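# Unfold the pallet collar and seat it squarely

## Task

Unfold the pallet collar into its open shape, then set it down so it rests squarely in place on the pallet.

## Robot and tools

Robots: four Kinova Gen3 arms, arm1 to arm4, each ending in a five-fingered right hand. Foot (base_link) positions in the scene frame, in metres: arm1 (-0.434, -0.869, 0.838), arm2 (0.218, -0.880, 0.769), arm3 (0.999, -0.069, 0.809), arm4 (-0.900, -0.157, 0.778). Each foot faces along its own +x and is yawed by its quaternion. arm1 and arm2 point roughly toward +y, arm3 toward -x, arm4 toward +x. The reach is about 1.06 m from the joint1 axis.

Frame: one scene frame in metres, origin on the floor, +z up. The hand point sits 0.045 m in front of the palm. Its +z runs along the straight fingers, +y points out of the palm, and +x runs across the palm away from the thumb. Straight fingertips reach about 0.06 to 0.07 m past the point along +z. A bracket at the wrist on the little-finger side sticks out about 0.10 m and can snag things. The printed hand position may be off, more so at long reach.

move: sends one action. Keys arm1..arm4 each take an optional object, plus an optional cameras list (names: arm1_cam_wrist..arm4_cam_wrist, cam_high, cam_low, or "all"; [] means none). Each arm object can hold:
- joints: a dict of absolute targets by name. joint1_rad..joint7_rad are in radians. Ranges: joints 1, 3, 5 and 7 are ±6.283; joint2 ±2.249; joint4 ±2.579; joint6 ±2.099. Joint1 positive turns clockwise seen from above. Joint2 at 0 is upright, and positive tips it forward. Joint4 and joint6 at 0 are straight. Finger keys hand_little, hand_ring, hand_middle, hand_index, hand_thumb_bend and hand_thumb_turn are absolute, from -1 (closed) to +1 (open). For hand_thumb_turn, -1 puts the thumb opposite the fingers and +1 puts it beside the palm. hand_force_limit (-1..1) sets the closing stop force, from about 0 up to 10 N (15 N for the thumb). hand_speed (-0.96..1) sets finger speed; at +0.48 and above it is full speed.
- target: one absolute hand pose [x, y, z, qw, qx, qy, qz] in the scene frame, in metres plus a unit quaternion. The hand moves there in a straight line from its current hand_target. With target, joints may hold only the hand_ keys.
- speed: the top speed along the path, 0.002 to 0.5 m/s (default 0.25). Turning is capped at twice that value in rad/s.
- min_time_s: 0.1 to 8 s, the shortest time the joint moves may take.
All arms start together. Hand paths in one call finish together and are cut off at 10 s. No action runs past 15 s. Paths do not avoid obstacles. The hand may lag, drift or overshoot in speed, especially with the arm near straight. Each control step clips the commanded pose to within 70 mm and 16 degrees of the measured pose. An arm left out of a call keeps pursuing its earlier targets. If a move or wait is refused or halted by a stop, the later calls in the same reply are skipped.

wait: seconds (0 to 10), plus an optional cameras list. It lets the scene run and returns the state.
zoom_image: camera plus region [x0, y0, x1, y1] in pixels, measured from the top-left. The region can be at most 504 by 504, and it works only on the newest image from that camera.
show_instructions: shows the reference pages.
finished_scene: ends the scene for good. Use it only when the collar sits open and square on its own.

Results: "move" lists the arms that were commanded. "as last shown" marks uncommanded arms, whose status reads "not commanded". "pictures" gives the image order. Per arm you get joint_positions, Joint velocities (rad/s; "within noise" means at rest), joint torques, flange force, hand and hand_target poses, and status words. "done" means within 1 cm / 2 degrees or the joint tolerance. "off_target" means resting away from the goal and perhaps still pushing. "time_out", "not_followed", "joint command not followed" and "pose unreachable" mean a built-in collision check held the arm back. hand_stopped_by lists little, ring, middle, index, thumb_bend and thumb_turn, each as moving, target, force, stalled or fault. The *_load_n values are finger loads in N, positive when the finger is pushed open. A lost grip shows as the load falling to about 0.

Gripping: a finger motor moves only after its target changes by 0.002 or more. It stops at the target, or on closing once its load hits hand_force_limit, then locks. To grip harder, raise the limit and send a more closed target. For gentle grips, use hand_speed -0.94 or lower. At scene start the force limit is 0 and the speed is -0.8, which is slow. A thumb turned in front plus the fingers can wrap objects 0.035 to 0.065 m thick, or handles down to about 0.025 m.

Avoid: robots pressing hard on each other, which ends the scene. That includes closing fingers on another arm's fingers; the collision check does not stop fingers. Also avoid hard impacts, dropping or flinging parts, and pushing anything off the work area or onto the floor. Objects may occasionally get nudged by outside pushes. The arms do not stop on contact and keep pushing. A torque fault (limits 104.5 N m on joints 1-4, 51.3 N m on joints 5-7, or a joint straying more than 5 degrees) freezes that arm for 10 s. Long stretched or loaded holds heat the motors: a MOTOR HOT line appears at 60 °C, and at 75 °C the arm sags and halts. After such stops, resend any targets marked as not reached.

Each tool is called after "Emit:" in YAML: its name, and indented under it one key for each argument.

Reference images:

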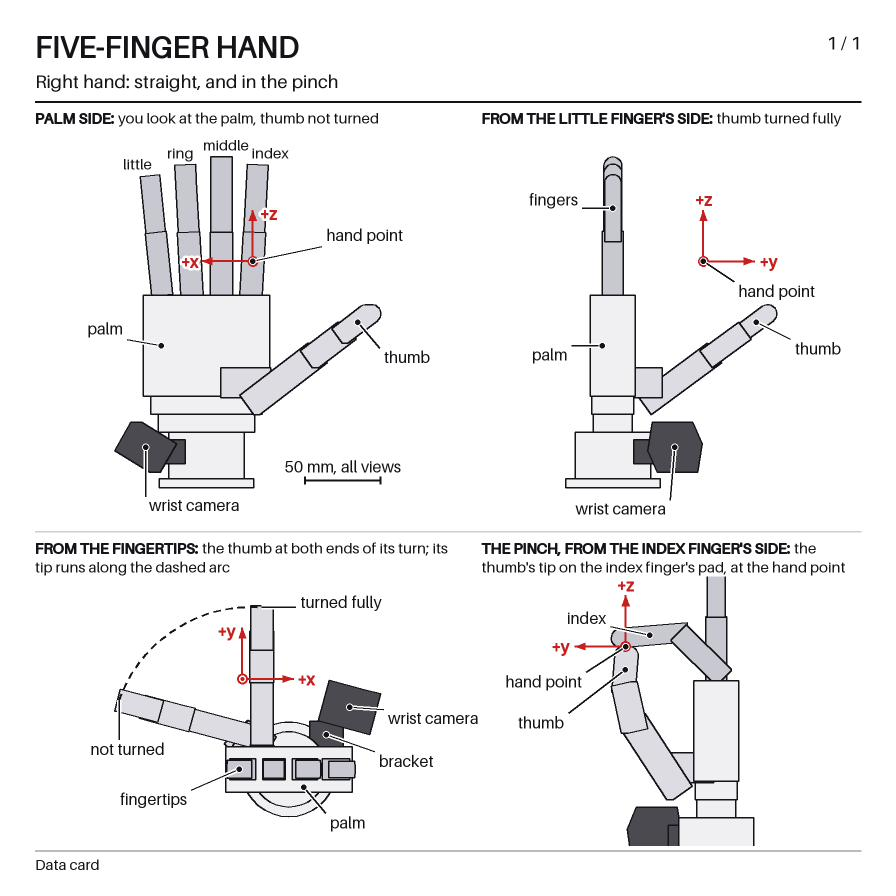

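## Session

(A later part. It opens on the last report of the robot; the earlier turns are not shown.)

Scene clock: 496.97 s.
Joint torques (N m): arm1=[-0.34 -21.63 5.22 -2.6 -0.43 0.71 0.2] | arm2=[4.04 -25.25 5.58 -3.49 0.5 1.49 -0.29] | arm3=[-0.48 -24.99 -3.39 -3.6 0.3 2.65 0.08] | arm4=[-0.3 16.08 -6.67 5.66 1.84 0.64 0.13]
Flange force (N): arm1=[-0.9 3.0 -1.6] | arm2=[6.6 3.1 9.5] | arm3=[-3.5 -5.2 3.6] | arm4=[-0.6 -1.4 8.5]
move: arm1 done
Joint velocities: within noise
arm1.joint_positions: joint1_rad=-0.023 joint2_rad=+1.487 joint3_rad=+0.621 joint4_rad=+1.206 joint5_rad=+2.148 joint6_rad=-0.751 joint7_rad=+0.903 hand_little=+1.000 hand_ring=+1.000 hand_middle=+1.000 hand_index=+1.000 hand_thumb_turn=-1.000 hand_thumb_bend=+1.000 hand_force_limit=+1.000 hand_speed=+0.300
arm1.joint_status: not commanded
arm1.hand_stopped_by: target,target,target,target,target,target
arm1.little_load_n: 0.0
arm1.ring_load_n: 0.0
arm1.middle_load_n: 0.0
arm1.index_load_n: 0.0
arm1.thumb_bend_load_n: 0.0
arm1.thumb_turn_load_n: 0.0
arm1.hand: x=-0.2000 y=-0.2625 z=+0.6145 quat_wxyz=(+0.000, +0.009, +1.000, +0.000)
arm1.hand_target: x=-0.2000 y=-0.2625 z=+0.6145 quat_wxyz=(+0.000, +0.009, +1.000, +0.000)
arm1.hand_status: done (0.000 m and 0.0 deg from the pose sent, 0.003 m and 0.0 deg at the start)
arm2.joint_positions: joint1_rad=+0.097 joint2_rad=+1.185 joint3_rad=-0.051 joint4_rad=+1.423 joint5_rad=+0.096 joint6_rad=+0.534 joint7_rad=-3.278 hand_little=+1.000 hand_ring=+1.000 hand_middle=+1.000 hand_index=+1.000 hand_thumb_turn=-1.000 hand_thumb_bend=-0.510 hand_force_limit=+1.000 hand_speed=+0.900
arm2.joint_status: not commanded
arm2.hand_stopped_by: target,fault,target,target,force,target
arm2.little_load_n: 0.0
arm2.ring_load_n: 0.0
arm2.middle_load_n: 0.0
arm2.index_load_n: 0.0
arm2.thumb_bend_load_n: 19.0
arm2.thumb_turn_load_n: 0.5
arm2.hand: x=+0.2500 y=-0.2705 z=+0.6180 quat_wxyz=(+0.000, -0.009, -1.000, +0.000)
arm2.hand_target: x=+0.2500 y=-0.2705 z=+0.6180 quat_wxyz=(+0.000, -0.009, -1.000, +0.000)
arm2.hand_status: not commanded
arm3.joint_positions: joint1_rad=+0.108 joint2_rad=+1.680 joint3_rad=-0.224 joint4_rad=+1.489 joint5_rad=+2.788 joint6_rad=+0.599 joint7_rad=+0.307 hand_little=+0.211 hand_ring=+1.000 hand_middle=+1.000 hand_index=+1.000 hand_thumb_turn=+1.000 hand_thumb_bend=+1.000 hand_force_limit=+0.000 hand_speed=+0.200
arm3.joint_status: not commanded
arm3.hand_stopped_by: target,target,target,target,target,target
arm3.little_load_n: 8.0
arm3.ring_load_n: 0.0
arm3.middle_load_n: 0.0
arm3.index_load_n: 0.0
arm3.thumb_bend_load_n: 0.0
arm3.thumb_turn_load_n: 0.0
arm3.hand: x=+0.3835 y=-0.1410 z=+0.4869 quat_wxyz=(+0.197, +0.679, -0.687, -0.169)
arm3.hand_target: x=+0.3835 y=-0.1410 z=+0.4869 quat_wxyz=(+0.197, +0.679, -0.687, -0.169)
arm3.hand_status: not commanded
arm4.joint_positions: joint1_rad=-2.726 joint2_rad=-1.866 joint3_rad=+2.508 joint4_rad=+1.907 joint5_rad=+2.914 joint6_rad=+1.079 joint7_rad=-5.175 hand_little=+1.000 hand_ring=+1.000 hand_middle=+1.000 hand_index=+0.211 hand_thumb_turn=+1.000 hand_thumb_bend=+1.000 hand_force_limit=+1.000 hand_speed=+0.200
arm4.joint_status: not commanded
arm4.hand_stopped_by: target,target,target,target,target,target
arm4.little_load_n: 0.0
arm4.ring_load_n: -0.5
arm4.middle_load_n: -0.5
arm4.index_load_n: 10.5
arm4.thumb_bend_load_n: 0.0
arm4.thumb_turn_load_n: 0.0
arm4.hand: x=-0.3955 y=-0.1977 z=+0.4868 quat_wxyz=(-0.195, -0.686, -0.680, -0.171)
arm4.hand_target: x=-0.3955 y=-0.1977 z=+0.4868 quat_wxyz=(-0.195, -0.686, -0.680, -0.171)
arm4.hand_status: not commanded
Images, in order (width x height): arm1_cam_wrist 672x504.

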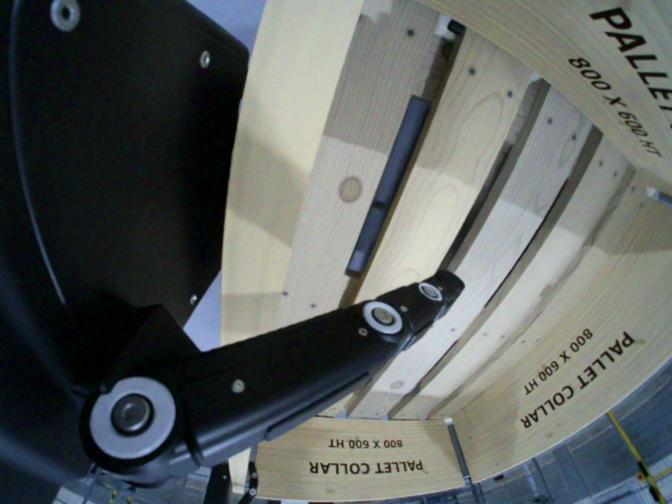

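Emit:
move:
  arm1: {"target": [-0.20, -0.2602, 0.6145, 0, 0.00873, 0.99996, 0], "speed": 0.03}

Emit:
move:
  arm1: {"target": [-0.20, -0.2588, 0.6145, 0, 0.00873, 0.99996, 0], "speed": 0.03}

Scene clock: 498.10 s.
Joint torques (N m): arm1=[-0.35 -21.67 5.18 -2.67 -0.44 0.75 0.18] | arm2=[4.05 -25.24 5.56 -3.48 0.52 1.47 -0.3] | arm3=[-0.43 -25.03 -3.38 -3.63 0.3 2.63 0.08] | arm4=[-0.36 16.1 -6.66 5.67 1.82 0.66 0.12]
Flange force (N): arm1=[-0.9 2.9 -1.8] | arm2=[6.6 3.1 9.5] | arm3=[-3.4 -5.4 3.4] | arm4=[-0.7 -1.5 8.6]
move: arm1 done
Joint velocities: within noise
arm1.joint_positions: joint1_rad=-0.023 joint2_rad=+1.490 joint3_rad=+0.624 joint4_rad=+1.196 joint5_rad=+2.150 joint6_rad=-0.757 joint7_rad=+0.896 hand_little=+1.000 hand_ring=+1.000 hand_middle=+1.000 hand_index=+1.000 hand_thumb_turn=-1.000 hand_thumb_bend=+1.000 hand_force_limit=+1.000 hand_speed=+0.300
arm1.joint_status: not commanded
arm1.hand_stopped_by: target,target,target,target,target,target
arm1.little_load_n: 0.0
arm1.ring_load_n: 0.0
arm1.middle_load_n: 0.0
arm1.index_load_n: 0.0
arm1.thumb_bend_load_n: 0.0
arm1.thumb_turn_load_n: 0.0
arm1.hand: x=-0.2000 y=-0.2602 z=+0.6145 quat_wxyz=(+0.000, +0.009, +1.000, +0.000)
arm1.hand_target: x=-0.2000 y=-0.2602 z=+0.6145 quat_wxyz=(+0.000, +0.009, +1.000, +0.000)
arm1.hand_status: done (0.000 m and 0.0 deg from the pose sent, 0.002 m and 0.0 deg at the start)
arm2, arm3, arm4: as last shown
arm3.little_load_n: 8.5
arm4.ring_load_n: 0.0
arm4.middle_load_n: 0.0
arm4.index_load_n: 10.0
pictures: none

Scene clock: 499.07 s.
Joint torques (N m): arm1=[-0.34 -21.67 5.2 -2.66 -0.44 0.76 0.18] | arm2=[3.99 -25.27 5.58 -3.51 0.49 1.49 -0.29] | arm3=[-0.46 -25.07 -3.41 -3.57 0.29 2.65 0.06] | arm4=[-0.35 16.08 -6.65 5.68 1.82 0.64 0.11]
Flange force (N): arm1=[-0.9 3.0 -1.8] | arm2=[6.5 3.1 9.5] | arm3=[-3.5 -5.3 3.8] | arm4=[-0.7 -1.5 8.6]
move: arm1 done
Joint velocities: within noise
arm1.joint_positions: joint1_rad=-0.023 joint2_rad=+1.492 joint3_rad=+0.626 joint4_rad=+1.190 joint5_rad=+2.152 joint6_rad=-0.761 joint7_rad=+0.891 hand_little=+1.000 hand_ring=+1.000 hand_middle=+1.000 hand_index=+1.000 hand_thumb_turn=-1.000 hand_thumb_bend=+1.000 hand_force_limit=+1.000 hand_speed=+0.300
arm1.joint_status: not commanded
arm1.hand_stopped_by: target,target,target,target,target,target
arm1.little_load_n: 0.0
arm1.ring_load_n: 0.0
arm1.middle_load_n: -0.5
arm1.index_load_n: 0.0
arm1.thumb_bend_load_n: 0.0
arm1.thumb_turn_load_n: 0.0
arm1.hand: x=-0.2000 y=-0.2588 z=+0.6145 quat_wxyz=(+0.000, +0.009, +1.000, +0.000)
arm1.hand_target: x=-0.2000 y=-0.2588 z=+0.6145 quat_wxyz=(+0.000, +0.009, +1.000, +0.000)
arm1.hand_status: done (0.000 m and 0.0 deg from the pose sent, 0.001 m and 0.0 deg at the start)
arm2, arm3, arm4: as last shown
arm3.little_load_n: 8.0
arm4.index_load_n: 10.5
pictures: none

Emit:
move:
  arm1: {"target": [-0.20, -0.2570, 0.6145, 0, 0.00873, 0.99996, 0], "speed": 0.03}

Emit:
move:
  arm1: {"target": [-0.20, -0.2552, 0.6145, 0, 0.00873, 0.99996, 0], "speed": 0.03}

Scene clock: 500.17 s.
Joint torques (N m): arm1=[-0.36 -21.74 5.23 -2.7 -0.43 0.75 0.18] | arm2=[3.99 -25.23 5.53 -3.42 0.5 1.49 -0.3] | arm3=[-0.47 -25 -3.43 -3.63 0.28 2.66 0.06] | arm4=[-0.35 16.03 -6.64 5.7 1.83 0.67 0.15]
Flange force (N): arm1=[-0.9 2.9 -1.7] | arm2=[6.5 3.3 9.5] | arm3=[-3.5 -5.2 3.5] | arm4=[-0.7 -1.3 8.7]
move: arm1 done
Joint velocities: within noise
arm1.joint_positions: joint1_rad=-0.023 joint2_rad=+1.495 joint3_rad=+0.629 joint4_rad=+1.182 joint5_rad=+2.154 joint6_rad=-0.765 joint7_rad=+0.885 hand_little=+1.000 hand_ring=+1.000 hand_middle=+1.000 hand_index=+1.000 hand_thumb_turn=-1.000 hand_thumb_bend=+1.000 hand_force_limit=+1.000 hand_speed=+0.300
arm1.joint_status: not commanded
arm1.hand_stopped_by: target,target,target,target,target,target
arm1.little_load_n: 0.0
arm1.ring_load_n: 0.0
arm1.middle_load_n: 0.0
arm1.index_load_n: 0.0
arm1.thumb_bend_load_n: 0.0
arm1.thumb_turn_load_n: 0.0
arm1.hand: x=-0.2000 y=-0.2570 z=+0.6145 quat_wxyz=(+0.000, +0.009, +1.000, +0.000)
arm1.hand_target: x=-0.2000 y=-0.2570 z=+0.6145 quat_wxyz=(+0.000, +0.009, +1.000, +0.000)
arm1.hand_status: done (0.000 m and 0.0 deg from the pose sent, 0.002 m and 0.0 deg at the start)
arm2, arm3, arm4: as last shown
arm2.thumb_turn_load_n: 1.0
arm4.index_load_n: 10.0
arm4.thumb_turn_load_n: -0.5
pictures: none

Scene clock: 501.13 s.
Joint torques (N m): arm1=[-1.26 -23.66 5.15 -5.28 -1.08 1.81 0.36] | arm2=[3.84 -23.87 5.33 -1.74 0.28 2.28 -0.39] | arm3=[-0.11 -24.97 -3.1 -3.52 0.18 2.7 0.06] | arm4=[0.84 17.19 -6.08 4.95 1.57 1.47 0.02]
Flange force (N): arm1=[-0.6 -1.8 -2.7] | arm2=[6.1 6.4 9.2] | arm3=[-2.8 -5.2 3.9] | arm4=[1.7 -1.5 9.7]
move: arm1 done
Joint velocities: within noise
arm1.joint_positions: joint1_rad=-0.023 joint2_rad=+1.497 joint3_rad=+0.631 joint4_rad=+1.173 joint5_rad=+2.155 joint6_rad=-0.770 joint7_rad=+0.879 hand_little=+1.000 hand_ring=+1.000 hand_middle=+1.000 hand_index=+1.000 hand_thumb_turn=-1.000 hand_thumb_bend=+1.000 hand_force_limit=+1.000 hand_speed=+0.300
arm1.joint_status: not commanded
arm1.hand_stopped_by: target,target,target,target,target,target
arm1.little_load_n: 0.0
arm1.ring_load_n: 0.0
arm1.middle_load_n: 0.0
arm1.index_load_n: 0.0
arm1.thumb_bend_load_n: 0.0
arm1.thumb_turn_load_n: 0.0
arm1.hand: x=-0.2000 y=-0.2552 z=+0.6145 quat_wxyz=(+0.000, +0.009, +1.000, +0.000)
arm1.hand_target: x=-0.2000 y=-0.2552 z=+0.6145 quat_wxyz=(+0.000, +0.009, +1.000, +0.000)
arm1.hand_status: done (0.000 m and 0.0 deg from the pose sent, 0.002 m and 0.0 deg at the start)
arm2, arm3, arm4: as last shown
arm2.thumb_turn_load_n: 0.5
arm4.index_load_n: 10.5
arm4.thumb_turn_load_n: 0.0
pictures: none

Emit:
move:
  arm1: {"target": [-0.20, -0.2568, 0.6145, 0, 0.00873, 0.99996, 0], "speed": 0.03}

Emit:
move:
  arm1: {"joints": {"hand_thumb_bend": -0.9, "hand_speed": 0.9, "hand_force_limit": 1.0}}
  cameras: ["arm1_cam_wrist"]

Scene clock: 502.23 s.
Joint torques (N m): arm1=[-0.39 -21.8 5.22 -2.74 -0.45 0.74 0.2] | arm2=[3.78 -25.09 5.34 -3.82 0.48 1.21 -0.25] | arm3=[-0.32 -25.02 -3.29 -3.57 0.25 2.67 0.05] | arm4=[0.35 16.87 -6.4 5.05 1.79 1.15 0.08]
Flange force (N): arm1=[-0.9 2.9 -1.7] | arm2=[6.2 2.3 8.6] | arm3=[-3.2 -5.2 3.8] | arm4=[0.8 -1.7 8.8]
move: arm1 done
Joint velocities: within noise
arm1.joint_positions: joint1_rad=-0.023 joint2_rad=+1.495 joint3_rad=+0.629 joint4_rad=+1.181 joint5_rad=+2.153 joint6_rad=-0.766 joint7_rad=+0.885 hand_little=+1.000 hand_ring=+1.000 hand_middle=+1.000 hand_index=+1.000 hand_thumb_turn=-1.000 hand_thumb_bend=+1.000 hand_force_limit=+1.000 hand_speed=+0.300
arm1.joint_status: not commanded
arm1.hand_stopped_by: target,target,target,target,target,target
arm1.little_load_n: 0.0
arm1.ring_load_n: 0.0
arm1.middle_load_n: 0.0
arm1.index_load_n: 0.0
arm1.thumb_bend_load_n: 0.0
arm1.thumb_turn_load_n: 0.0
arm1.hand: x=-0.2000 y=-0.2568 z=+0.6145 quat_wxyz=(+0.000, +0.009, +1.000, +0.000)
arm1.hand_target: x=-0.2000 y=-0.2568 z=+0.6145 quat_wxyz=(+0.000, +0.009, +1.000, +0.000)
arm1.hand_status: done (0.000 m and 0.0 deg from the pose sent, 0.002 m and 0.0 deg at the start)
arm2, arm3, arm4: as last shown
arm2.thumb_turn_load_n: 1.0
arm3.little_load_n: 8.5
pictures: none

Scene clock: 503.53 s.
Joint torques (N m): arm1=[0.39 -21.53 6.03 -1.06 0.29 0.07 0.24] | arm2=[3.35 -24.87 5.04 -5.06 0.53 0.46 -0.15] | arm3=[-0.56 -25.49 -3.58 -3.74 0.38 2.76 0.06] | arm4=[-0.44 15.96 -6.72 5.37 1.91 0.56 0.12]
Flange force (N): arm1=[-0.7 6.6 1.3] | arm2=[5.5 -0.9 6.2] | arm3=[-3.6 -5.6 4.3] | arm4=[-0.8 -1.5 7.1]
move: arm1 off_target
Joint velocities: within noise
arm1.joint_positions: joint1_rad=-0.023 joint2_rad=+1.495 joint3_rad=+0.629 joint4_rad=+1.181 joint5_rad=+2.153 joint6_rad=-0.766 joint7_rad=+0.885 hand_little=+1.000 hand_ring=+1.000 hand_middle=+1.000 hand_index=+1.000 hand_thumb_turn=-1.000 hand_thumb_bend=-0.423 hand_force_limit=+1.000 hand_speed=+0.900
arm1.joint_status: hand_thumb_bend off_target (ended at -0.423, target -0.900); the others done
arm1.hand_stopped_by: target,target,target,target,force,target
arm1.little_load_n: 0.0
arm1.ring_load_n: 0.0
arm1.middle_load_n: 0.0
arm1.index_load_n: 0.0
arm1.thumb_bend_load_n: 17.0
arm1.thumb_turn_load_n: 1.0
arm1.hand: x=-0.2000 y=-0.2568 z=+0.6145 quat_wxyz=(+0.000, +0.009, +1.000, +0.000)
arm1.hand_target: x=-0.2000 y=-0.2568 z=+0.6145 quat_wxyz=(+0.000, +0.009, +1.000, +0.000)
arm1.hand_status: not commanded
arm2, arm3, arm4: as last shown
arm3.little_load_n: 9.0
arm4.ring_load_n: -0.5
arm4.index_load_n: 9.5
Images, in order (width x height): arm1_cam_wrist 672x504.

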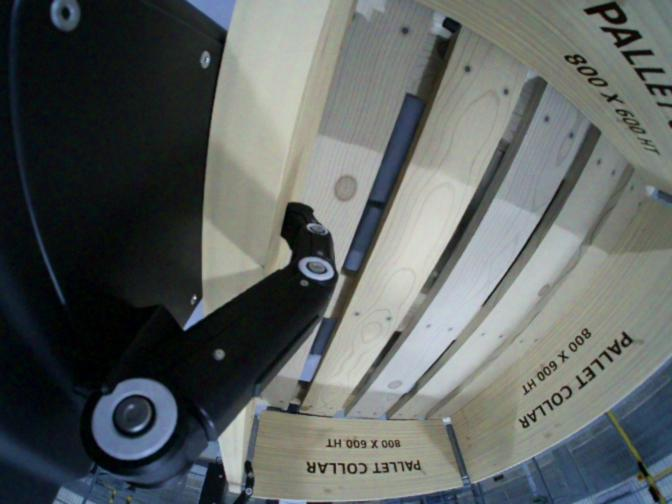

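Emit:
move:
  arm1: {"target": [-0.20, -0.2574, 0.612, 0, 0.00873, 0.99996, 0], "speed": 0.02}
  arm2: {"target": [0.25, -0.2714, 0.615, 0, 0.00873, 0.99996, 0], "speed": 0.02}
  arm3: {"target": [0.3835, -0.141, 0.4844, -0.19727, -0.67903, 0.68669, 0.16867], "speed": 0.02}
  arm4: {"target": [-0.3955, -0.1977, 0.4843, 0.1949, 0.6861, 0.67972, 0.17106], "speed": 0.02}

Scene clock: 504.77 s.
Joint torques (N m): arm1=[-0.24 -23.55 6.28 -1.42 0.23 -0.22 0.26] | arm2=[2.93 -23.95 4.61 -4.95 0.46 0.29 -0.12] | arm3=[-0.22 -25.38 -3.26 -3.74 0.19 2.81 0.02] | arm4=[-0.7 15.78 -6.9 4.63 2.09 0.35 0.16]
Flange force (N): arm1=[-1.8 6.7 5.3] | arm2=[4.8 -1.3 4.1] | arm3=[-3.2 -5.6 4.1] | arm4=[-1.3 -2.1 3.8]
move: arm1 done; arm2 done; arm3 done; arm4 done
Joint velocities: within noise
arm1.joint_positions: joint1_rad=-0.022 joint2_rad=+1.499 joint3_rad=+0.627 joint4_rad=+1.180 joint5_rad=+2.152 joint6_rad=-0.763 joint7_rad=+0.886 hand_little=+1.000 hand_ring=+1.000 hand_middle=+1.000 hand_index=+1.000 hand_thumb_turn=-1.000 hand_thumb_bend=-0.423 hand_force_limit=+1.000 hand_speed=+0.900
arm1.joint_status: not commanded
arm1.hand_stopped_by: target,target,target,target,force,target
arm1.little_load_n: 0.0
arm1.ring_load_n: 0.0
arm1.middle_load_n: 0.0
arm1.index_load_n: 0.0
arm1.thumb_bend_load_n: 17.5
arm1.thumb_turn_load_n: 1.5
arm1.hand: x=-0.2000 y=-0.2574 z=+0.6120 quat_wxyz=(+0.000, +0.009, +1.000, +0.000)
arm1.hand_target: x=-0.2000 y=-0.2574 z=+0.6120 quat_wxyz=(+0.000, +0.009, +1.000, +0.000)
arm1.hand_status: done (0.000 m and 0.0 deg from the pose sent, 0.003 m and 0.0 deg at the start)
arm2.joint_positions: joint1_rad=+0.096 joint2_rad=+1.190 joint3_rad=-0.050 joint4_rad=+1.425 joint5_rad=+0.096 joint6_rad=+0.528 joint7_rad=-3.279 hand_little=+1.000 hand_ring=+1.000 hand_middle=+1.000 hand_index=+1.000 hand_thumb_turn=-1.000 hand_thumb_bend=-0.510 hand_force_limit=+1.000 hand_speed=+0.900
arm2.joint_status: not commanded
arm2.hand_stopped_by: target,fault,target,target,force,target
arm2.little_load_n: 0.0
arm2.ring_load_n: 0.0
arm2.middle_load_n: 0.0
arm2.index_load_n: 0.0
arm2.thumb_bend_load_n: 19.5
arm2.thumb_turn_load_n: 1.0
arm2.hand: x=+0.2500 y=-0.2714 z=+0.6150 quat_wxyz=(+0.000, -0.009, -1.000, +0.000)
arm2.hand_target: x=+0.2500 y=-0.2714 z=+0.6150 quat_wxyz=(+0.000, -0.009, -1.000, +0.000)
arm2.hand_status: done (0.000 m and 0.0 deg from the pose sent, 0.003 m and 0.0 deg at the start)
arm3.joint_positions: joint1_rad=+0.107 joint2_rad=+1.686 joint3_rad=-0.223 joint4_rad=+1.482 joint5_rad=+2.789 joint6_rad=+0.598 joint7_rad=+0.308 hand_little=+0.211 hand_ring=+1.000 hand_middle=+1.000 hand_index=+1.000 hand_thumb_turn=+1.000 hand_thumb_bend=+1.000 hand_force_limit=+0.000 hand_speed=+0.200
arm3.joint_status: not commanded
arm3.hand_stopped_by: target,target,target,target,target,target
arm3.little_load_n: 9.0
arm3.ring_load_n: 0.0
arm3.middle_load_n: 0.0
arm3.index_load_n: 0.0
arm3.thumb_bend_load_n: 0.0
arm3.thumb_turn_load_n: 0.0
arm3.hand: x=+0.3835 y=-0.1410 z=+0.4844 quat_wxyz=(+0.197, +0.679, -0.687, -0.169)
arm3.hand_target: x=+0.3835 y=-0.1410 z=+0.4844 quat_wxyz=(+0.197, +0.679, -0.687, -0.169)
arm3.hand_status: done (0.000 m and 0.0 deg from the pose sent, 0.002 m and 0.0 deg at the start)
arm4.joint_positions: joint1_rad=-2.726 joint2_rad=-1.871 joint3_rad=+2.510 joint4_rad=+1.901 joint5_rad=+2.917 joint6_rad=+1.076 joint7_rad=-5.175 hand_little=+1.000 hand_ring=+1.000 hand_middle=+1.000 hand_index=+0.211 hand_thumb_turn=+1.000 hand_thumb_bend=+1.000 hand_force_limit=+1.000 hand_speed=+0.200
arm4.joint_status: not commanded
arm4.hand_stopped_by: target,target,target,target,target,target
arm4.little_load_n: 0.0
arm4.ring_load_n: 0.0
arm4.middle_load_n: 0.0
arm4.index_load_n: 7.5
arm4.thumb_bend_load_n: 0.0
arm4.thumb_turn_load_n: 0.0
arm4.hand: x=-0.3955 y=-0.1977 z=+0.4843 quat_wxyz=(-0.195, -0.686, -0.680, -0.171)
arm4.hand_target: x=-0.3955 y=-0.1977 z=+0.4843 quat_wxyz=(-0.195, -0.686, -0.680, -0.171)
arm4.hand_status: done (0.000 m and 0.0 deg from the pose sent, 0.003 m and 0.0 deg at the start)
pictures: none

Emit:
move:
  arm1: {"target": [-0.20, -0.2583, 0.609, 0, 0.00873, 0.99996, 0], "speed": 0.02}
  arm2: {"target": [0.25, -0.2723, 0.612, 0, 0.00873, 0.99996, 0], "speed": 0.02}
  arm3: {"target": [0.3835, -0.141, 0.4819, -0.19727, -0.67903, 0.68669, 0.16867], "speed": 0.02}
  arm4: {"target": [-0.3955, -0.1977, 0.4818, 0.1949, 0.6861, 0.67972, 0.17106], "speed": 0.02}
  cameras: ["cam_low", "arm3_cam_wrist", "arm4_cam_wrist"]

Emit:
zoom_image:
  camera: "arm3_cam_wrist"
  region: [220, 0, 420, 160]

Emit:
zoom_image:
  camera: "arm4_cam_wrist"
  region: [220, 140, 380, 280]

Emit:
zoom_image:
  camera: "cam_low"
  region: [500, 220, 640, 340]

Scene clock: 506.10 s.
Joint torques (N m): arm1=[0.05 -23.26 6.34 -1.2 0.3 -0.19 0.25] | arm2=[2.93 -23.94 4.63 -4.8 0.47 0.43 -0.13] | arm3=[-0.19 -25.29 -3.13 -3.77 0.21 2.81 0.03] | arm4=[-0.92 15.57 -7.02 4.84 2.1 0.28 0.18]
Flange force (N): arm1=[-1.4 7.0 5.0] | arm2=[4.8 -1.3 4.4] | arm3=[-3.1 -5.6 3.8] | arm4=[-1.9 -2.1 4.0]
move: arm1 done; arm2 done; arm3 done; arm4 done
Joint velocities: within noise
arm1.joint_positions: joint1_rad=-0.021 joint2_rad=+1.504 joint3_rad=+0.624 joint4_rad=+1.179 joint5_rad=+2.149 joint6_rad=-0.758 joint7_rad=+0.888 hand_little=+1.000 hand_ring=+1.000 hand_middle=+1.000 hand_index=+1.000 hand_thumb_turn=-1.000 hand_thumb_bend=-0.423 hand_force_limit=+1.000 hand_speed=+0.900
arm1.joint_status: not commanded
arm1.hand_stopped_by: target,target,target,target,force,target
arm1.little_load_n: 0.0
arm1.ring_load_n: 0.0
arm1.middle_load_n: 0.0
arm1.index_load_n: 0.0
arm1.thumb_bend_load_n: 18.0
arm1.thumb_turn_load_n: 1.5
arm1.hand: x=-0.2000 y=-0.2583 z=+0.6090 quat_wxyz=(+0.000, +0.009, +1.000, +0.000)
arm1.hand_target: x=-0.2000 y=-0.2583 z=+0.6090 quat_wxyz=(+0.000, +0.009, +1.000, +0.000)
arm1.hand_status: done (0.000 m and 0.0 deg from the pose sent, 0.003 m and 0.0 deg at the start)
arm2.joint_positions: joint1_rad=+0.096 joint2_rad=+1.195 joint3_rad=-0.050 joint4_rad=+1.426 joint5_rad=+0.097 joint6_rad=+0.521 joint7_rad=-3.279 hand_little=+1.000 hand_ring=+1.000 hand_middle=+1.000 hand_index=+1.000 hand_thumb_turn=-1.000 hand_thumb_bend=-0.510 hand_force_limit=+1.000 hand_speed=+0.900
arm2.joint_status: not commanded
arm2.hand_stopped_by: target,fault,target,target,force,target
arm2.little_load_n: 0.0
arm2.ring_load_n: 0.0
arm2.middle_load_n: 0.0
arm2.index_load_n: 0.0
arm2.thumb_bend_load_n: 19.5
arm2.thumb_turn_load_n: 1.0
arm2.hand: x=+0.2500 y=-0.2723 z=+0.6120 quat_wxyz=(+0.000, -0.009, -1.000, +0.000)
arm2.hand_target: x=+0.2500 y=-0.2723 z=+0.6120 quat_wxyz=(+0.000, -0.009, -1.000, +0.000)
arm2.hand_status: done (0.000 m and 0.0 deg from the pose sent, 0.003 m and 0.0 deg at the start)
arm3.joint_positions: joint1_rad=+0.107 joint2_rad=+1.692 joint3_rad=-0.223 joint4_rad=+1.475 joint5_rad=+2.790 joint6_rad=+0.597 joint7_rad=+0.308 hand_little=+0.211 hand_ring=+1.000 hand_middle=+1.000 hand_index=+1.000 hand_thumb_turn=+1.000 hand_thumb_bend=+1.000 hand_force_limit=+0.000 hand_speed=+0.200
arm3.joint_status: not commanded
arm3.hand_stopped_by: target,target,target,target,target,target
arm3.little_load_n: 9.0
arm3.ring_load_n: 0.0
arm3.middle_load_n: 0.0
arm3.index_load_n: 0.0
arm3.thumb_bend_load_n: 0.0
arm3.thumb_turn_load_n: 0.0
arm3.hand: x=+0.3835 y=-0.1410 z=+0.4819 quat_wxyz=(+0.197, +0.679, -0.687, -0.169)
arm3.hand_target: x=+0.3835 y=-0.1410 z=+0.4819 quat_wxyz=(+0.197, +0.679, -0.687, -0.169)
arm3.hand_status: done (0.000 m and 0.0 deg from the pose sent, 0.003 m and 0.0 deg at the start)
arm4.joint_positions: joint1_rad=-2.726 joint2_rad=-1.876 joint3_rad=+2.512 joint4_rad=+1.894 joint5_rad=+2.920 joint6_rad=+1.073 joint7_rad=-5.175 hand_little=+1.000 hand_ring=+1.000 hand_middle=+1.000 hand_index=+0.211 hand_thumb_turn=+1.000 hand_thumb_bend=+1.000 hand_force_limit=+1.000 hand_speed=+0.200
arm4.joint_status: not commanded
arm4.hand_stopped_by: target,target,target,target,target,target
arm4.little_load_n: -0.5
arm4.ring_load_n: 0.0
arm4.middle_load_n: 0.0
arm4.index_load_n: 8.0
arm4.thumb_bend_load_n: 0.0
arm4.thumb_turn_load_n: 0.0
arm4.hand: x=-0.3955 y=-0.1977 z=+0.4818 quat_wxyz=(-0.195, -0.686, -0.680, -0.171)
arm4.hand_target: x=-0.3955 y=-0.1977 z=+0.4818 quat_wxyz=(-0.195, -0.686, -0.680, -0.171)
arm4.hand_status: done (0.000 m and 0.0 deg from the pose sent, 0.002 m and 0.0 deg at the start)
pictures: arm3_cam_wrist, arm4_cam_wrist, cam_low
Images, in order (width x height): arm3_cam_wrist 672x504, arm4_cam_wrist 672x504, cam_low 672x504.

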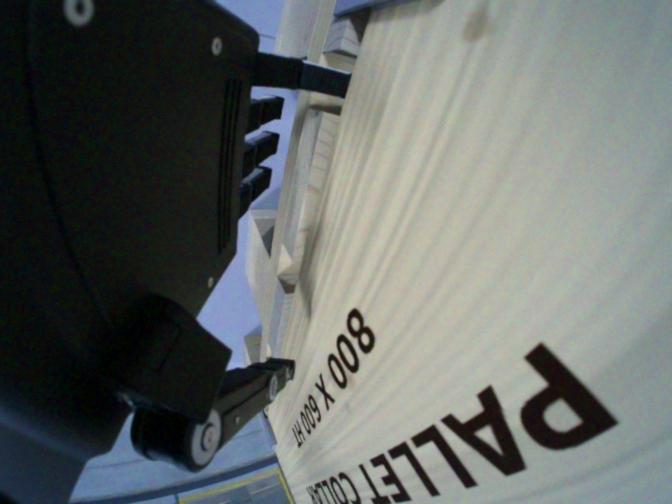

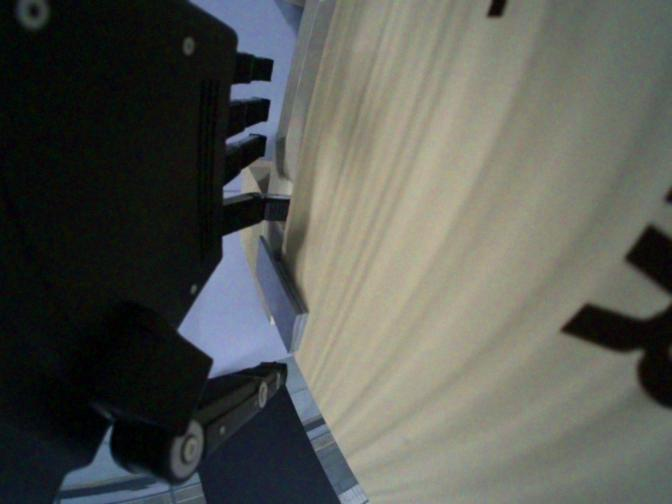

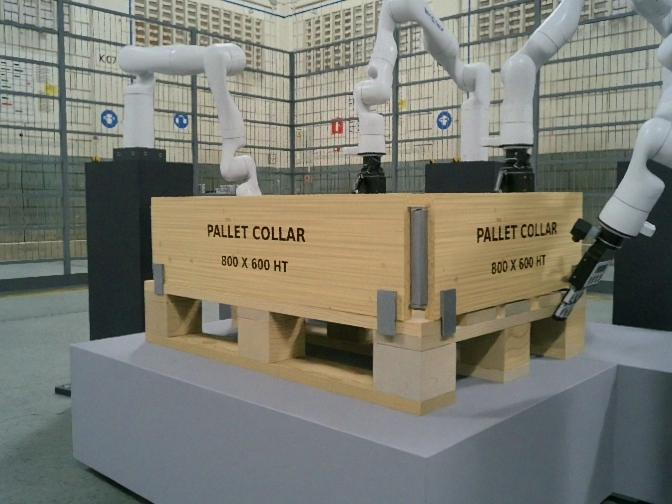

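Scaled by 2.520 from the camera's image (finer frame: 960x720).

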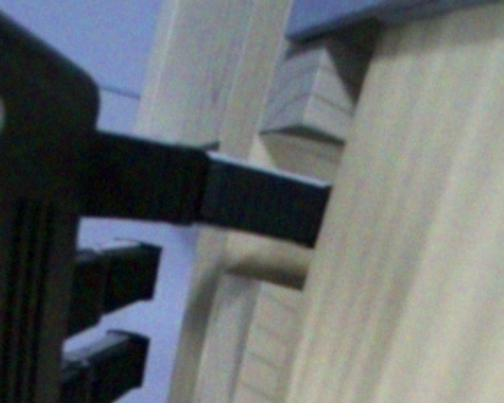

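Scaled by 3.150 from the camera's image (finer frame: 960x720).

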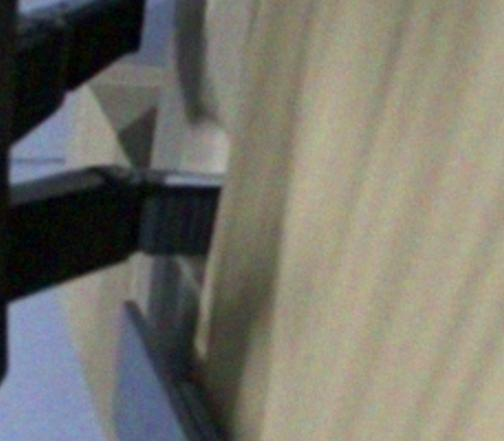

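Scaled by 3.600 from the camera's image (finer frame: 960x720).

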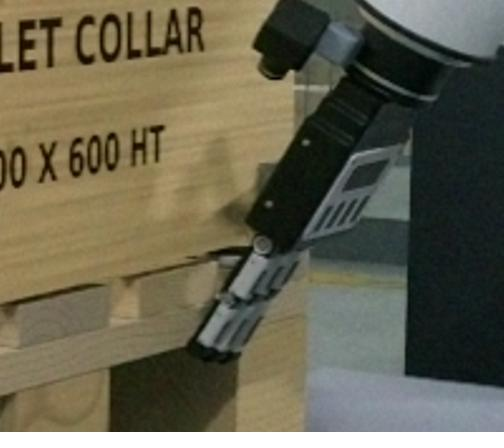

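Emit:
move:
  arm1: {"target": [-0.20, -0.2592, 0.606, 0, 0.00873, 0.99996, 0], "speed": 0.02}
  arm2: {"target": [0.25, -0.2732, 0.609, 0, 0.00873, 0.99996, 0], "speed": 0.02}
  arm3: {"target": [0.3835, -0.141, 0.4794, -0.19727, -0.67903, 0.68669, 0.16867], "speed": 0.02}
  arm4: {"target": [-0.3955, -0.1977, 0.4793, 0.1949, 0.6861, 0.67972, 0.17106], "speed": 0.02}

Emit:
move:
  arm1: {"target": [-0.20, -0.2598, 0.604, 0, 0.00873, 0.99996, 0], "speed": 0.02}
  arm2: {"target": [0.25, -0.2738, 0.607, 0, 0.00873, 0.99996, 0], "speed": 0.02}
  arm3: {"target": [0.3835, -0.141, 0.4777, -0.19727, -0.67903, 0.68669, 0.16867], "speed": 0.02}
  arm4: {"target": [-0.3955, -0.1977, 0.4776, 0.1949, 0.6861, 0.67972, 0.17106], "speed": 0.02}
  cameras: ["cam_low", "arm3_cam_wrist", "arm4_cam_wrist"]

Emit:
zoom_image:
  camera: "arm3_cam_wrist"
  region: [220, 0, 420, 160]

Emit:
zoom_image:
  camera: "arm4_cam_wrist"
  region: [220, 140, 380, 280]

Scene clock: 507.57 s.
Joint torques (N m): arm1=[0.2 -22.79 6.4 -0.66 0.5 -0.37 0.25] | arm2=[2.85 -24.02 4.62 -5.1 0.48 0.23 -0.08] | arm3=[-0.08 -25.36 -3.05 -3.73 0.15 2.79 -0.01] | arm4=[-1.01 15.43 -6.97 4.97 2.08 0.19 0.21]
Flange force (N): arm1=[-1.5 7.9 5.2] | arm2=[4.7 -2.1 4.0] | arm3=[-3.0 -5.7 4.1] | arm4=[-2.0 -2.0 4.0]
move: arm1 done; arm2 done; arm3 done; arm4 done
Joint velocities: within noise
arm1.joint_positions: joint1_rad=-0.020 joint2_rad=+1.509 joint3_rad=+0.622 joint4_rad=+1.178 joint5_rad=+2.147 joint6_rad=-0.753 joint7_rad=+0.891 hand_little=+1.000 hand_ring=+1.000 hand_middle=+1.000 hand_index=+1.000 hand_thumb_turn=-1.000 hand_thumb_bend=-0.423 hand_force_limit=+1.000 hand_speed=+0.900
arm1.joint_status: not commanded
arm1.hand_stopped_by: target,target,target,target,force,target
arm1.little_load_n: 0.0
arm1.ring_load_n: 0.0
arm1.middle_load_n: 0.0
arm1.index_load_n: 0.0
arm1.thumb_bend_load_n: 18.0
arm1.thumb_turn_load_n: 1.5
arm1.hand: x=-0.2000 y=-0.2592 z=+0.6060 quat_wxyz=(+0.000, +0.009, +1.000, +0.000)
arm1.hand_target: x=-0.2000 y=-0.2592 z=+0.6060 quat_wxyz=(+0.000, +0.009, +1.000, +0.000)
arm1.hand_status: done (0.000 m and 0.0 deg from the pose sent, 0.003 m and 0.0 deg at the start)
arm2.joint_positions: joint1_rad=+0.096 joint2_rad=+1.200 joint3_rad=-0.049 joint4_rad=+1.427 joint5_rad=+0.097 joint6_rad=+0.515 joint7_rad=-3.280 hand_little=+1.000 hand_ring=+1.000 hand_middle=+1.000 hand_index=+1.000 hand_thumb_turn=-1.000 hand_thumb_bend=-0.510 hand_force_limit=+1.000 hand_speed=+0.900
arm2.joint_status: not commanded
arm2.hand_stopped_by: target,fault,target,target,force,target
arm2.little_load_n: 0.0
arm2.ring_load_n: 0.0
arm2.middle_load_n: 0.0
arm2.index_load_n: 0.0
arm2.thumb_bend_load_n: 19.5
arm2.thumb_turn_load_n: 0.5
arm2.hand: x=+0.2500 y=-0.2732 z=+0.6090 quat_wxyz=(+0.000, -0.009, -1.000, +0.000)
arm2.hand_target: x=+0.2500 y=-0.2732 z=+0.6090 quat_wxyz=(+0.000, -0.009, -1.000, +0.000)
arm2.hand_status: done (0.000 m and 0.0 deg from the pose sent, 0.003 m and 0.0 deg at the start)
arm3.joint_positions: joint1_rad=+0.107 joint2_rad=+1.698 joint3_rad=-0.223 joint4_rad=+1.468 joint5_rad=+2.791 joint6_rad=+0.596 joint7_rad=+0.308 hand_little=+0.211 hand_ring=+1.000 hand_middle=+1.000 hand_index=+1.000 hand_thumb_turn=+1.000 hand_thumb_bend=+1.000 hand_force_limit=+0.000 hand_speed=+0.200
arm3.joint_status: not commanded
arm3.hand_stopped_by: target,target,target,target,target,target
arm3.little_load_n: 9.0
arm3.ring_load_n: 0.0
arm3.middle_load_n: 0.0
arm3.index_load_n: 0.0
arm3.thumb_bend_load_n: 0.0
arm3.thumb_turn_load_n: 0.0
arm3.hand: x=+0.3835 y=-0.1410 z=+0.4794 quat_wxyz=(+0.197, +0.679, -0.687, -0.169)
arm3.hand_target: x=+0.3835 y=-0.1410 z=+0.4794 quat_wxyz=(+0.197, +0.679, -0.687, -0.169)
arm3.hand_status: done (0.000 m and 0.0 deg from the pose sent, 0.003 m and 0.0 deg at the start)
arm4.joint_positions: joint1_rad=-2.726 joint2_rad=-1.881 joint3_rad=+2.513 joint4_rad=+1.887 joint5_rad=+2.924 joint6_rad=+1.071 joint7_rad=-5.175 hand_little=+1.000 hand_ring=+1.000 hand_middle=+1.000 hand_index=+0.211 hand_thumb_turn=+1.000 hand_thumb_bend=+1.000 hand_force_limit=+1.000 hand_speed=+0.200
arm4.joint_status: not commanded
arm4.hand_stopped_by: target,target,target,target,target,target
arm4.little_load_n: 0.0
arm4.ring_load_n: 0.0
arm4.middle_load_n: 0.0
arm4.index_load_n: 8.0
arm4.thumb_bend_load_n: 0.0
arm4.thumb_turn_load_n: 0.0
arm4.hand: x=-0.3955 y=-0.1977 z=+0.4793 quat_wxyz=(-0.195, -0.686, -0.680, -0.171)
arm4.hand_target: x=-0.3955 y=-0.1977 z=+0.4793 quat_wxyz=(-0.195, -0.686, -0.680, -0.171)
arm4.hand_status: done (0.000 m and 0.0 deg from the pose sent, 0.003 m and 0.0 deg at the start)
pictures: none

Scene clock: 508.53 s.
Joint torques (N m): arm1=[0.35 -22.55 6.48 -0.43 0.56 -0.43 0.27] | arm2=[2.91 -24.13 4.68 -5.01 0.5 0.29 -0.06] | arm3=[0.09 -25.21 -2.96 -3.76 0.11 2.86 0.01] | arm4=[-1 15.31 -6.94 5.02 2.08 0.16 0.19]
Flange force (N): arm1=[-1.3 8.2 5.1] | arm2=[4.9 -1.9 4.3] | arm3=[-2.6 -5.4 3.8] | arm4=[-2.0 -1.7 4.0]
move: arm1 done; arm2 done; arm3 done; arm4 done
Joint velocities: within noise
arm1.joint_positions: joint1_rad=-0.019 joint2_rad=+1.512 joint3_rad=+0.620 joint4_rad=+1.178 joint5_rad=+2.146 joint6_rad=-0.750 joint7_rad=+0.892 hand_little=+1.000 hand_ring=+1.000 hand_middle=+1.000 hand_index=+1.000 hand_thumb_turn=-1.000 hand_thumb_bend=-0.423 hand_force_limit=+1.000 hand_speed=+0.900
arm1.joint_status: not commanded
arm1.hand_stopped_by: target,target,target,target,force,target
arm1.little_load_n: 0.0
arm1.ring_load_n: 0.0
arm1.middle_load_n: 0.0
arm1.index_load_n: 0.0
arm1.thumb_bend_load_n: 18.5
arm1.thumb_turn_load_n: 2.0
arm1.hand: x=-0.2000 y=-0.2598 z=+0.6040 quat_wxyz=(+0.000, +0.009, +1.000, +0.000)
arm1.hand_target: x=-0.2000 y=-0.2598 z=+0.6040 quat_wxyz=(+0.000, +0.009, +1.000, +0.000)
arm1.hand_status: done (0.000 m and 0.0 deg from the pose sent, 0.002 m and 0.0 deg at the start)
arm2.joint_positions: joint1_rad=+0.095 joint2_rad=+1.204 joint3_rad=-0.049 joint4_rad=+1.427 joint5_rad=+0.097 joint6_rad=+0.511 joint7_rad=-3.280 hand_little=+1.000 hand_ring=+1.000 hand_middle=+1.000 hand_index=+1.000 hand_thumb_turn=-1.000 hand_thumb_bend=-0.510 hand_force_limit=+1.000 hand_speed=+0.900
arm2.joint_status: not commanded
arm2.hand_stopped_by: target,fault,target,target,force,target
arm2.little_load_n: 0.0
arm2.ring_load_n: 0.0
arm2.middle_load_n: 0.0
arm2.index_load_n: 0.0
arm2.thumb_bend_load_n: 20.0
arm2.thumb_turn_load_n: 0.5
arm2.hand: x=+0.2500 y=-0.2738 z=+0.6070 quat_wxyz=(+0.000, -0.009, -1.000, +0.000)
arm2.hand_target: x=+0.2500 y=-0.2738 z=+0.6070 quat_wxyz=(+0.000, -0.009, -1.000, +0.000)
arm2.hand_status: done (0.000 m and 0.0 deg from the pose sent, 0.002 m and 0.0 deg at the start)
arm3.joint_positions: joint1_rad=+0.107 joint2_rad=+1.702 joint3_rad=-0.223 joint4_rad=+1.464 joint5_rad=+2.791 joint6_rad=+0.595 joint7_rad=+0.308 hand_little=+0.211 hand_ring=+1.000 hand_middle=+1.000 hand_index=+1.000 hand_thumb_turn=+1.000 hand_thumb_bend=+1.000 hand_force_limit=+0.000 hand_speed=+0.200
arm3.joint_status: not commanded
arm3.hand_stopped_by: target,target,target,target,target,target
arm3.little_load_n: 8.5
arm3.ring_load_n: 0.0
arm3.middle_load_n: 0.0
arm3.index_load_n: 0.0
arm3.thumb_bend_load_n: 0.0
arm3.thumb_turn_load_n: 0.0
arm3.hand: x=+0.3835 y=-0.1410 z=+0.4777 quat_wxyz=(+0.197, +0.679, -0.687, -0.169)
arm3.hand_target: x=+0.3835 y=-0.1410 z=+0.4777 quat_wxyz=(+0.197, +0.679, -0.687, -0.169)
arm3.hand_status: done (0.000 m and 0.0 deg from the pose sent, 0.002 m and 0.0 deg at the start)
arm4.joint_positions: joint1_rad=-2.726 joint2_rad=-1.884 joint3_rad=+2.514 joint4_rad=+1.883 joint5_rad=+2.926 joint6_rad=+1.069 joint7_rad=-5.176 hand_little=+1.000 hand_ring=+1.000 hand_middle=+1.000 hand_index=+0.211 hand_thumb_turn=+1.000 hand_thumb_bend=+1.000 hand_force_limit=+1.000 hand_speed=+0.200
arm4.joint_status: not commanded
arm4.hand_stopped_by: target,target,target,target,target,target
arm4.little_load_n: 0.0
arm4.ring_load_n: 0.0
arm4.middle_load_n: 0.0
arm4.index_load_n: 7.5
arm4.thumb_bend_load_n: 0.0
arm4.thumb_turn_load_n: 0.0
arm4.hand: x=-0.3955 y=-0.1977 z=+0.4776 quat_wxyz=(-0.195, -0.686, -0.680, -0.171)
arm4.hand_target: x=-0.3955 y=-0.1977 z=+0.4776 quat_wxyz=(-0.195, -0.686, -0.680, -0.171)
arm4.hand_status: done (0.000 m and 0.0 deg from the pose sent, 0.002 m and 0.0 deg at the start)
pictures: arm3_cam_wrist, arm4_cam_wrist, cam_low
Images, in order (width x height): arm3_cam_wrist 672x504, arm4_cam_wrist 672x504, cam_low 672x504.

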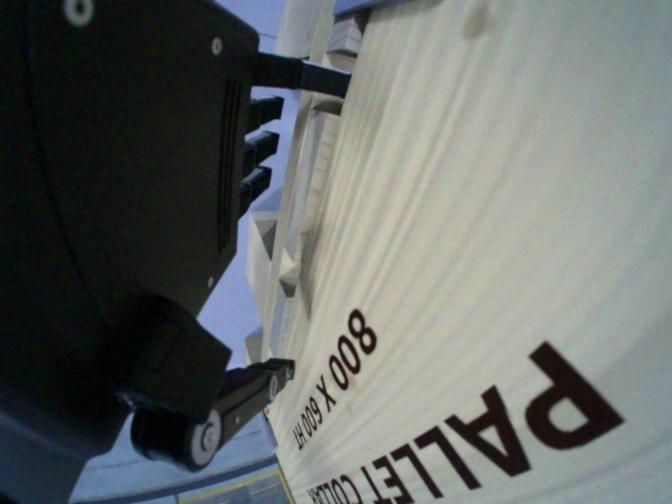

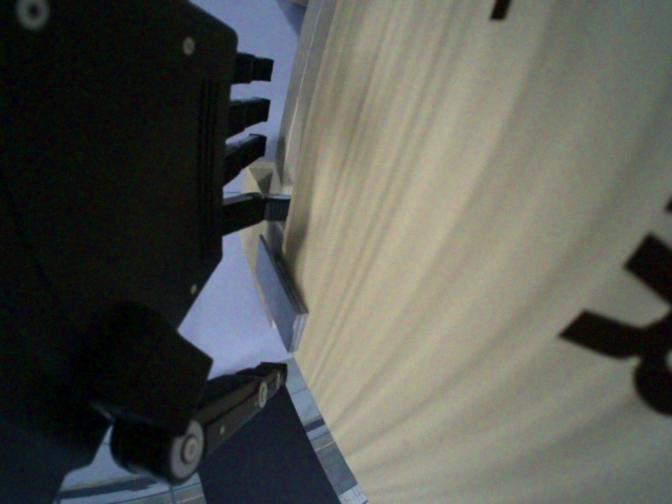

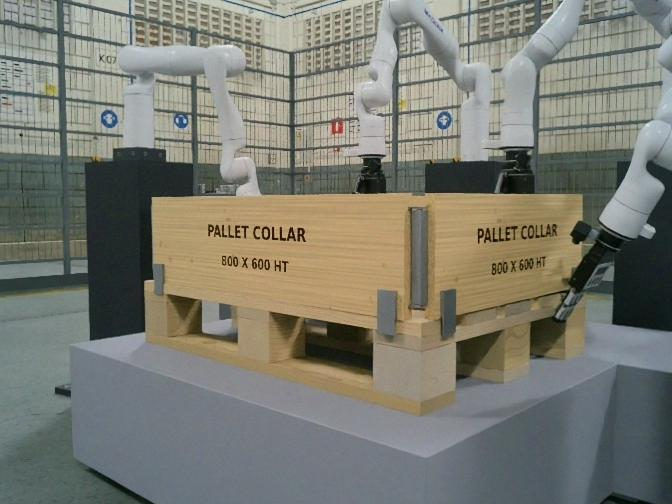

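Scaled by 2.520 from the camera's image (finer frame: 960x720).

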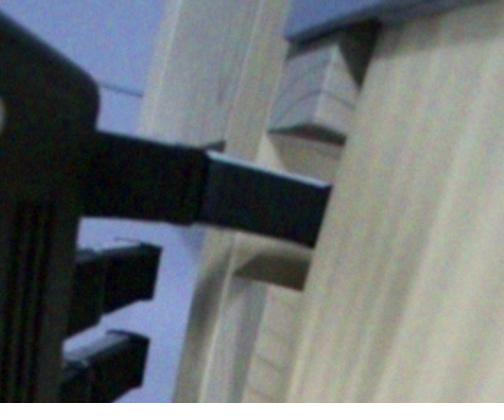

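Scaled by 3.150 from the camera's image (finer frame: 960x720).

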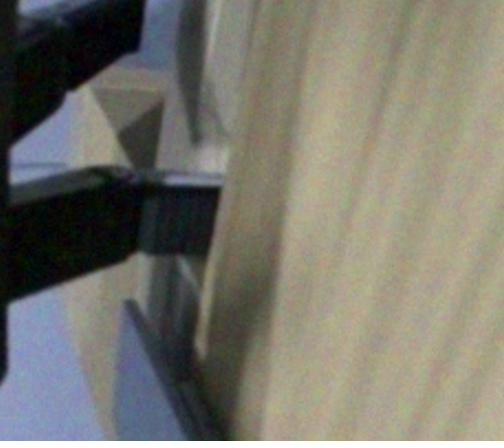

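Emit:
move:
  arm1: {"target": [-0.20, -0.2604, 0.602, 0, 0.00873, 0.99996, 0], "speed": 0.02}
  arm2: {"target": [0.25, -0.2744, 0.605, 0, 0.00873, 0.99996, 0], "speed": 0.02}
  arm3: {"target": [0.3835, -0.141, 0.476, -0.19727, -0.67903, 0.68669, 0.16867], "speed": 0.02}
  arm4: {"target": [-0.3955, -0.1977, 0.4759, 0.1949, 0.6861, 0.67972, 0.17106], "speed": 0.02}

Emit:
move:
  arm1: {"target": [-0.20, -0.2609, 0.6005, 0, 0.00873, 0.99996, 0], "speed": 0.02}
  arm2: {"target": [0.25, -0.2749, 0.6035, 0, 0.00873, 0.99996, 0], "speed": 0.02}
  arm3: {"target": [0.3835, -0.141, 0.4747, -0.19727, -0.67903, 0.68669, 0.16867], "speed": 0.02}
  arm4: {"target": [-0.3955, -0.1977, 0.4746, 0.1949, 0.6861, 0.67972, 0.17106], "speed": 0.02}

Scene clock: 509.87 s.
Joint torques (N m): arm1=[0.44 -22.54 6.53 -0.29 0.57 -0.44 0.3] | arm2=[2.87 -24.01 4.7 -4.92 0.5 0.28 -0.06] | arm3=[0.04 -25.19 -3 -3.75 0.12 2.79 -0.01] | arm4=[-0.89 15.29 -6.76 4.97 2.02 0.18 0.22]
Flange force (N): arm1=[-1.3 8.6 5.4] | arm2=[4.8 -1.7 4.1] | arm3=[-2.7 -5.5 3.7] | arm4=[-1.7 -1.6 3.9]
move: arm1 done; arm2 done; arm3 done; arm4 done
Joint velocities: within noise
arm1.joint_positions: joint1_rad=-0.018 joint2_rad=+1.515 joint3_rad=+0.618 joint4_rad=+1.177 joint5_rad=+2.144 joint6_rad=-0.747 joint7_rad=+0.894 hand_little=+1.000 hand_ring=+1.000 hand_middle=+1.000 hand_index=+1.000 hand_thumb_turn=-1.000 hand_thumb_bend=-0.423 hand_force_limit=+1.000 hand_speed=+0.900
arm1.joint_status: not commanded
arm1.hand_stopped_by: target,target,target,target,force,target
arm1.little_load_n: 0.0
arm1.ring_load_n: 0.0
arm1.middle_load_n: 0.0
arm1.index_load_n: 0.0
arm1.thumb_bend_load_n: 18.5
arm1.thumb_turn_load_n: 2.0
arm1.hand: x=-0.2000 y=-0.2604 z=+0.6020 quat_wxyz=(+0.000, +0.009, +1.000, +0.000)
arm1.hand_target: x=-0.2000 y=-0.2604 z=+0.6020 quat_wxyz=(+0.000, +0.009, +1.000, +0.000)
arm1.hand_status: done (0.000 m and 0.0 deg from the pose sent, 0.002 m and 0.0 deg at the start)
arm2.joint_positions: joint1_rad=+0.095 joint2_rad=+1.207 joint3_rad=-0.049 joint4_rad=+1.428 joint5_rad=+0.097 joint6_rad=+0.507 joint7_rad=-3.280 hand_little=+1.000 hand_ring=+1.000 hand_middle=+1.000 hand_index=+1.000 hand_thumb_turn=-1.000 hand_thumb_bend=-0.510 hand_force_limit=+1.000 hand_speed=+0.900
arm2.joint_status: not commanded
arm2.hand_stopped_by: target,fault,target,target,force,target
arm2.little_load_n: 0.0
arm2.ring_load_n: 0.0
arm2.middle_load_n: 0.0
arm2.index_load_n: 0.0
arm2.thumb_bend_load_n: 20.0
arm2.thumb_turn_load_n: 1.0
arm2.hand: x=+0.2500 y=-0.2744 z=+0.6050 quat_wxyz=(+0.000, -0.009, -1.000, +0.000)
arm2.hand_target: x=+0.2500 y=-0.2744 z=+0.6050 quat_wxyz=(+0.000, -0.009, -1.000, +0.000)
arm2.hand_status: done (0.000 m and 0.0 deg from the pose sent, 0.002 m and 0.0 deg at the start)
arm3.joint_positions: joint1_rad=+0.107 joint2_rad=+1.706 joint3_rad=-0.223 joint4_rad=+1.459 joint5_rad=+2.792 joint6_rad=+0.594 joint7_rad=+0.308 hand_little=+0.211 hand_ring=+1.000 hand_middle=+1.000 hand_index=+1.000 hand_thumb_turn=+1.000 hand_thumb_bend=+1.000 hand_force_limit=+0.000 hand_speed=+0.200
arm3.joint_status: not commanded
arm3.hand_stopped_by: target,target,target,target,target,target
arm3.little_load_n: 8.5
arm3.ring_load_n: 0.0
arm3.middle_load_n: 0.0
arm3.index_load_n: 0.0
arm3.thumb_bend_load_n: 0.0
arm3.thumb_turn_load_n: 0.0
arm3.hand: x=+0.3835 y=-0.1410 z=+0.4760 quat_wxyz=(+0.197, +0.679, -0.687, -0.169)
arm3.hand_target: x=+0.3835 y=-0.1410 z=+0.4760 quat_wxyz=(+0.197, +0.679, -0.687, -0.169)
arm3.hand_status: done (0.000 m and 0.0 deg from the pose sent, 0.002 m and 0.0 deg at the start)
arm4.joint_positions: joint1_rad=-2.726 joint2_rad=-1.887 joint3_rad=+2.515 joint4_rad=+1.878 joint5_rad=+2.928 joint6_rad=+1.067 joint7_rad=-5.176 hand_little=+1.000 hand_ring=+1.000 hand_middle=+1.000 hand_index=+0.211 hand_thumb_turn=+1.000 hand_thumb_bend=+1.000 hand_force_limit=+1.000 hand_speed=+0.200
arm4.joint_status: not commanded
arm4.hand_stopped_by: target,target,target,target,target,target
arm4.little_load_n: 0.0
arm4.ring_load_n: 0.0
arm4.middle_load_n: 0.0
arm4.index_load_n: 7.5
arm4.thumb_bend_load_n: 0.0
arm4.thumb_turn_load_n: 0.0
arm4.hand: x=-0.3955 y=-0.1977 z=+0.4759 quat_wxyz=(-0.195, -0.686, -0.680, -0.171)
arm4.hand_target: x=-0.3955 y=-0.1977 z=+0.4759 quat_wxyz=(-0.195, -0.686, -0.680, -0.171)
arm4.hand_status: done (0.000 m and 0.0 deg from the pose sent, 0.002 m and 0.0 deg at the start)
pictures: none

Scene clock: 510.83 s.
Joint torques (N m): arm1=[0.26 -20.27 5.5 -0.04 0.5 -0.52 0.31] | arm2=[2.3 -24.29 4.13 -4.93 0.41 0.29 -0.04] | arm3=[-0.23 -25.08 -3.19 -3.57 0.22 2.72 0.06] | arm4=[-0.82 14.8 -6.46 4.69 1.79 0.06 0.15]
Flange force (N): arm1=[-1.3 7.9 0.9] | arm2=[3.8 -1.6 4.8] | arm3=[-3.0 -5.2 4.1] | arm4=[-1.7 -1.2 2.2]
move: arm1 done; arm2 done; arm3 done; arm4 done
Joint velocities: within noise
arm1.joint_positions: joint1_rad=-0.018 joint2_rad=+1.517 joint3_rad=+0.617 joint4_rad=+1.177 joint5_rad=+2.143 joint6_rad=-0.745 joint7_rad=+0.895 hand_little=+1.000 hand_ring=+1.000 hand_middle=+1.000 hand_index=+1.000 hand_thumb_turn=-1.000 hand_thumb_bend=-0.422 hand_force_limit=+1.000 hand_speed=+0.900
arm1.joint_status: not commanded
arm1.hand_stopped_by: target,target,target,target,force,target
arm1.little_load_n: 0.0
arm1.ring_load_n: 0.0
arm1.middle_load_n: 0.0
arm1.index_load_n: 0.0
arm1.thumb_bend_load_n: 19.0
arm1.thumb_turn_load_n: 2.0
arm1.hand: x=-0.2000 y=-0.2609 z=+0.6005 quat_wxyz=(+0.000, +0.009, +1.000, +0.000)
arm1.hand_target: x=-0.2000 y=-0.2609 z=+0.6005 quat_wxyz=(+0.000, +0.009, +1.000, +0.000)
arm1.hand_status: done (0.000 m and 0.0 deg from the pose sent, 0.002 m and 0.0 deg at the start)
arm2.joint_positions: joint1_rad=+0.095 joint2_rad=+1.210 joint3_rad=-0.048 joint4_rad=+1.429 joint5_rad=+0.098 joint6_rad=+0.504 joint7_rad=-3.281 hand_little=+1.000 hand_ring=+1.000 hand_middle=+1.000 hand_index=+1.000 hand_thumb_turn=-1.000 hand_thumb_bend=-0.510 hand_force_limit=+1.000 hand_speed=+0.900
arm2.joint_status: not commanded
arm2.hand_stopped_by: target,fault,target,target,force,target
arm2.little_load_n: 0.0
arm2.ring_load_n: 0.0
arm2.middle_load_n: 0.0
arm2.index_load_n: 0.0
arm2.thumb_bend_load_n: 20.0
arm2.thumb_turn_load_n: 1.0
arm2.hand: x=+0.2500 y=-0.2749 z=+0.6035 quat_wxyz=(+0.000, -0.009, -1.000, +0.000)
arm2.hand_target: x=+0.2500 y=-0.2749 z=+0.6035 quat_wxyz=(+0.000, -0.009, -1.000, +0.000)
arm2.hand_status: done (0.000 m and 0.0 deg from the pose sent, 0.002 m and 0.0 deg at the start)
arm3.joint_positions: joint1_rad=+0.106 joint2_rad=+1.709 joint3_rad=-0.223 joint4_rad=+1.455 joint5_rad=+2.792 joint6_rad=+0.594 joint7_rad=+0.308 hand_little=+0.211 hand_ring=+1.000 hand_middle=+1.000 hand_index=+1.000 hand_thumb_turn=+1.000 hand_thumb_bend=+1.000 hand_force_limit=+0.000 hand_speed=+0.200
arm3.joint_status: not commanded
arm3.hand_stopped_by: target,target,target,target,target,target
arm3.little_load_n: 8.5
arm3.ring_load_n: 0.0
arm3.middle_load_n: 0.0
arm3.index_load_n: 0.0
arm3.thumb_bend_load_n: 0.0
arm3.thumb_turn_load_n: 0.0
arm3.hand: x=+0.3835 y=-0.1410 z=+0.4747 quat_wxyz=(+0.197, +0.679, -0.687, -0.169)
arm3.hand_target: x=+0.3835 y=-0.1410 z=+0.4747 quat_wxyz=(+0.197, +0.679, -0.687, -0.169)
arm3.hand_status: done (0.000 m and 0.0 deg from the pose sent, 0.001 m and 0.0 deg at the start)
arm4.joint_positions: joint1_rad=-2.726 joint2_rad=-1.890 joint3_rad=+2.516 joint4_rad=+1.875 joint5_rad=+2.930 joint6_rad=+1.065 joint7_rad=-5.176 hand_little=+1.000 hand_ring=+1.000 hand_middle=+1.000 hand_index=+0.211 hand_thumb_turn=+1.000 hand_thumb_bend=+1.000 hand_force_limit=+1.000 hand_speed=+0.200
arm4.joint_status: not commanded
arm4.hand_stopped_by: target,target,target,target,target,target
arm4.little_load_n: 0.0
arm4.ring_load_n: 0.0
arm4.middle_load_n: 0.0
arm4.index_load_n: 6.0
arm4.thumb_bend_load_n: 0.0
arm4.thumb_turn_load_n: 0.0
arm4.hand: x=-0.3955 y=-0.1977 z=+0.4746 quat_wxyz=(-0.195, -0.686, -0.680, -0.171)
arm4.hand_target: x=-0.3955 y=-0.1977 z=+0.4746 quat_wxyz=(-0.195, -0.686, -0.680, -0.171)
arm4.hand_status: done (0.000 m and 0.0 deg from the pose sent, 0.001 m and 0.0 deg at the start)
pictures: none


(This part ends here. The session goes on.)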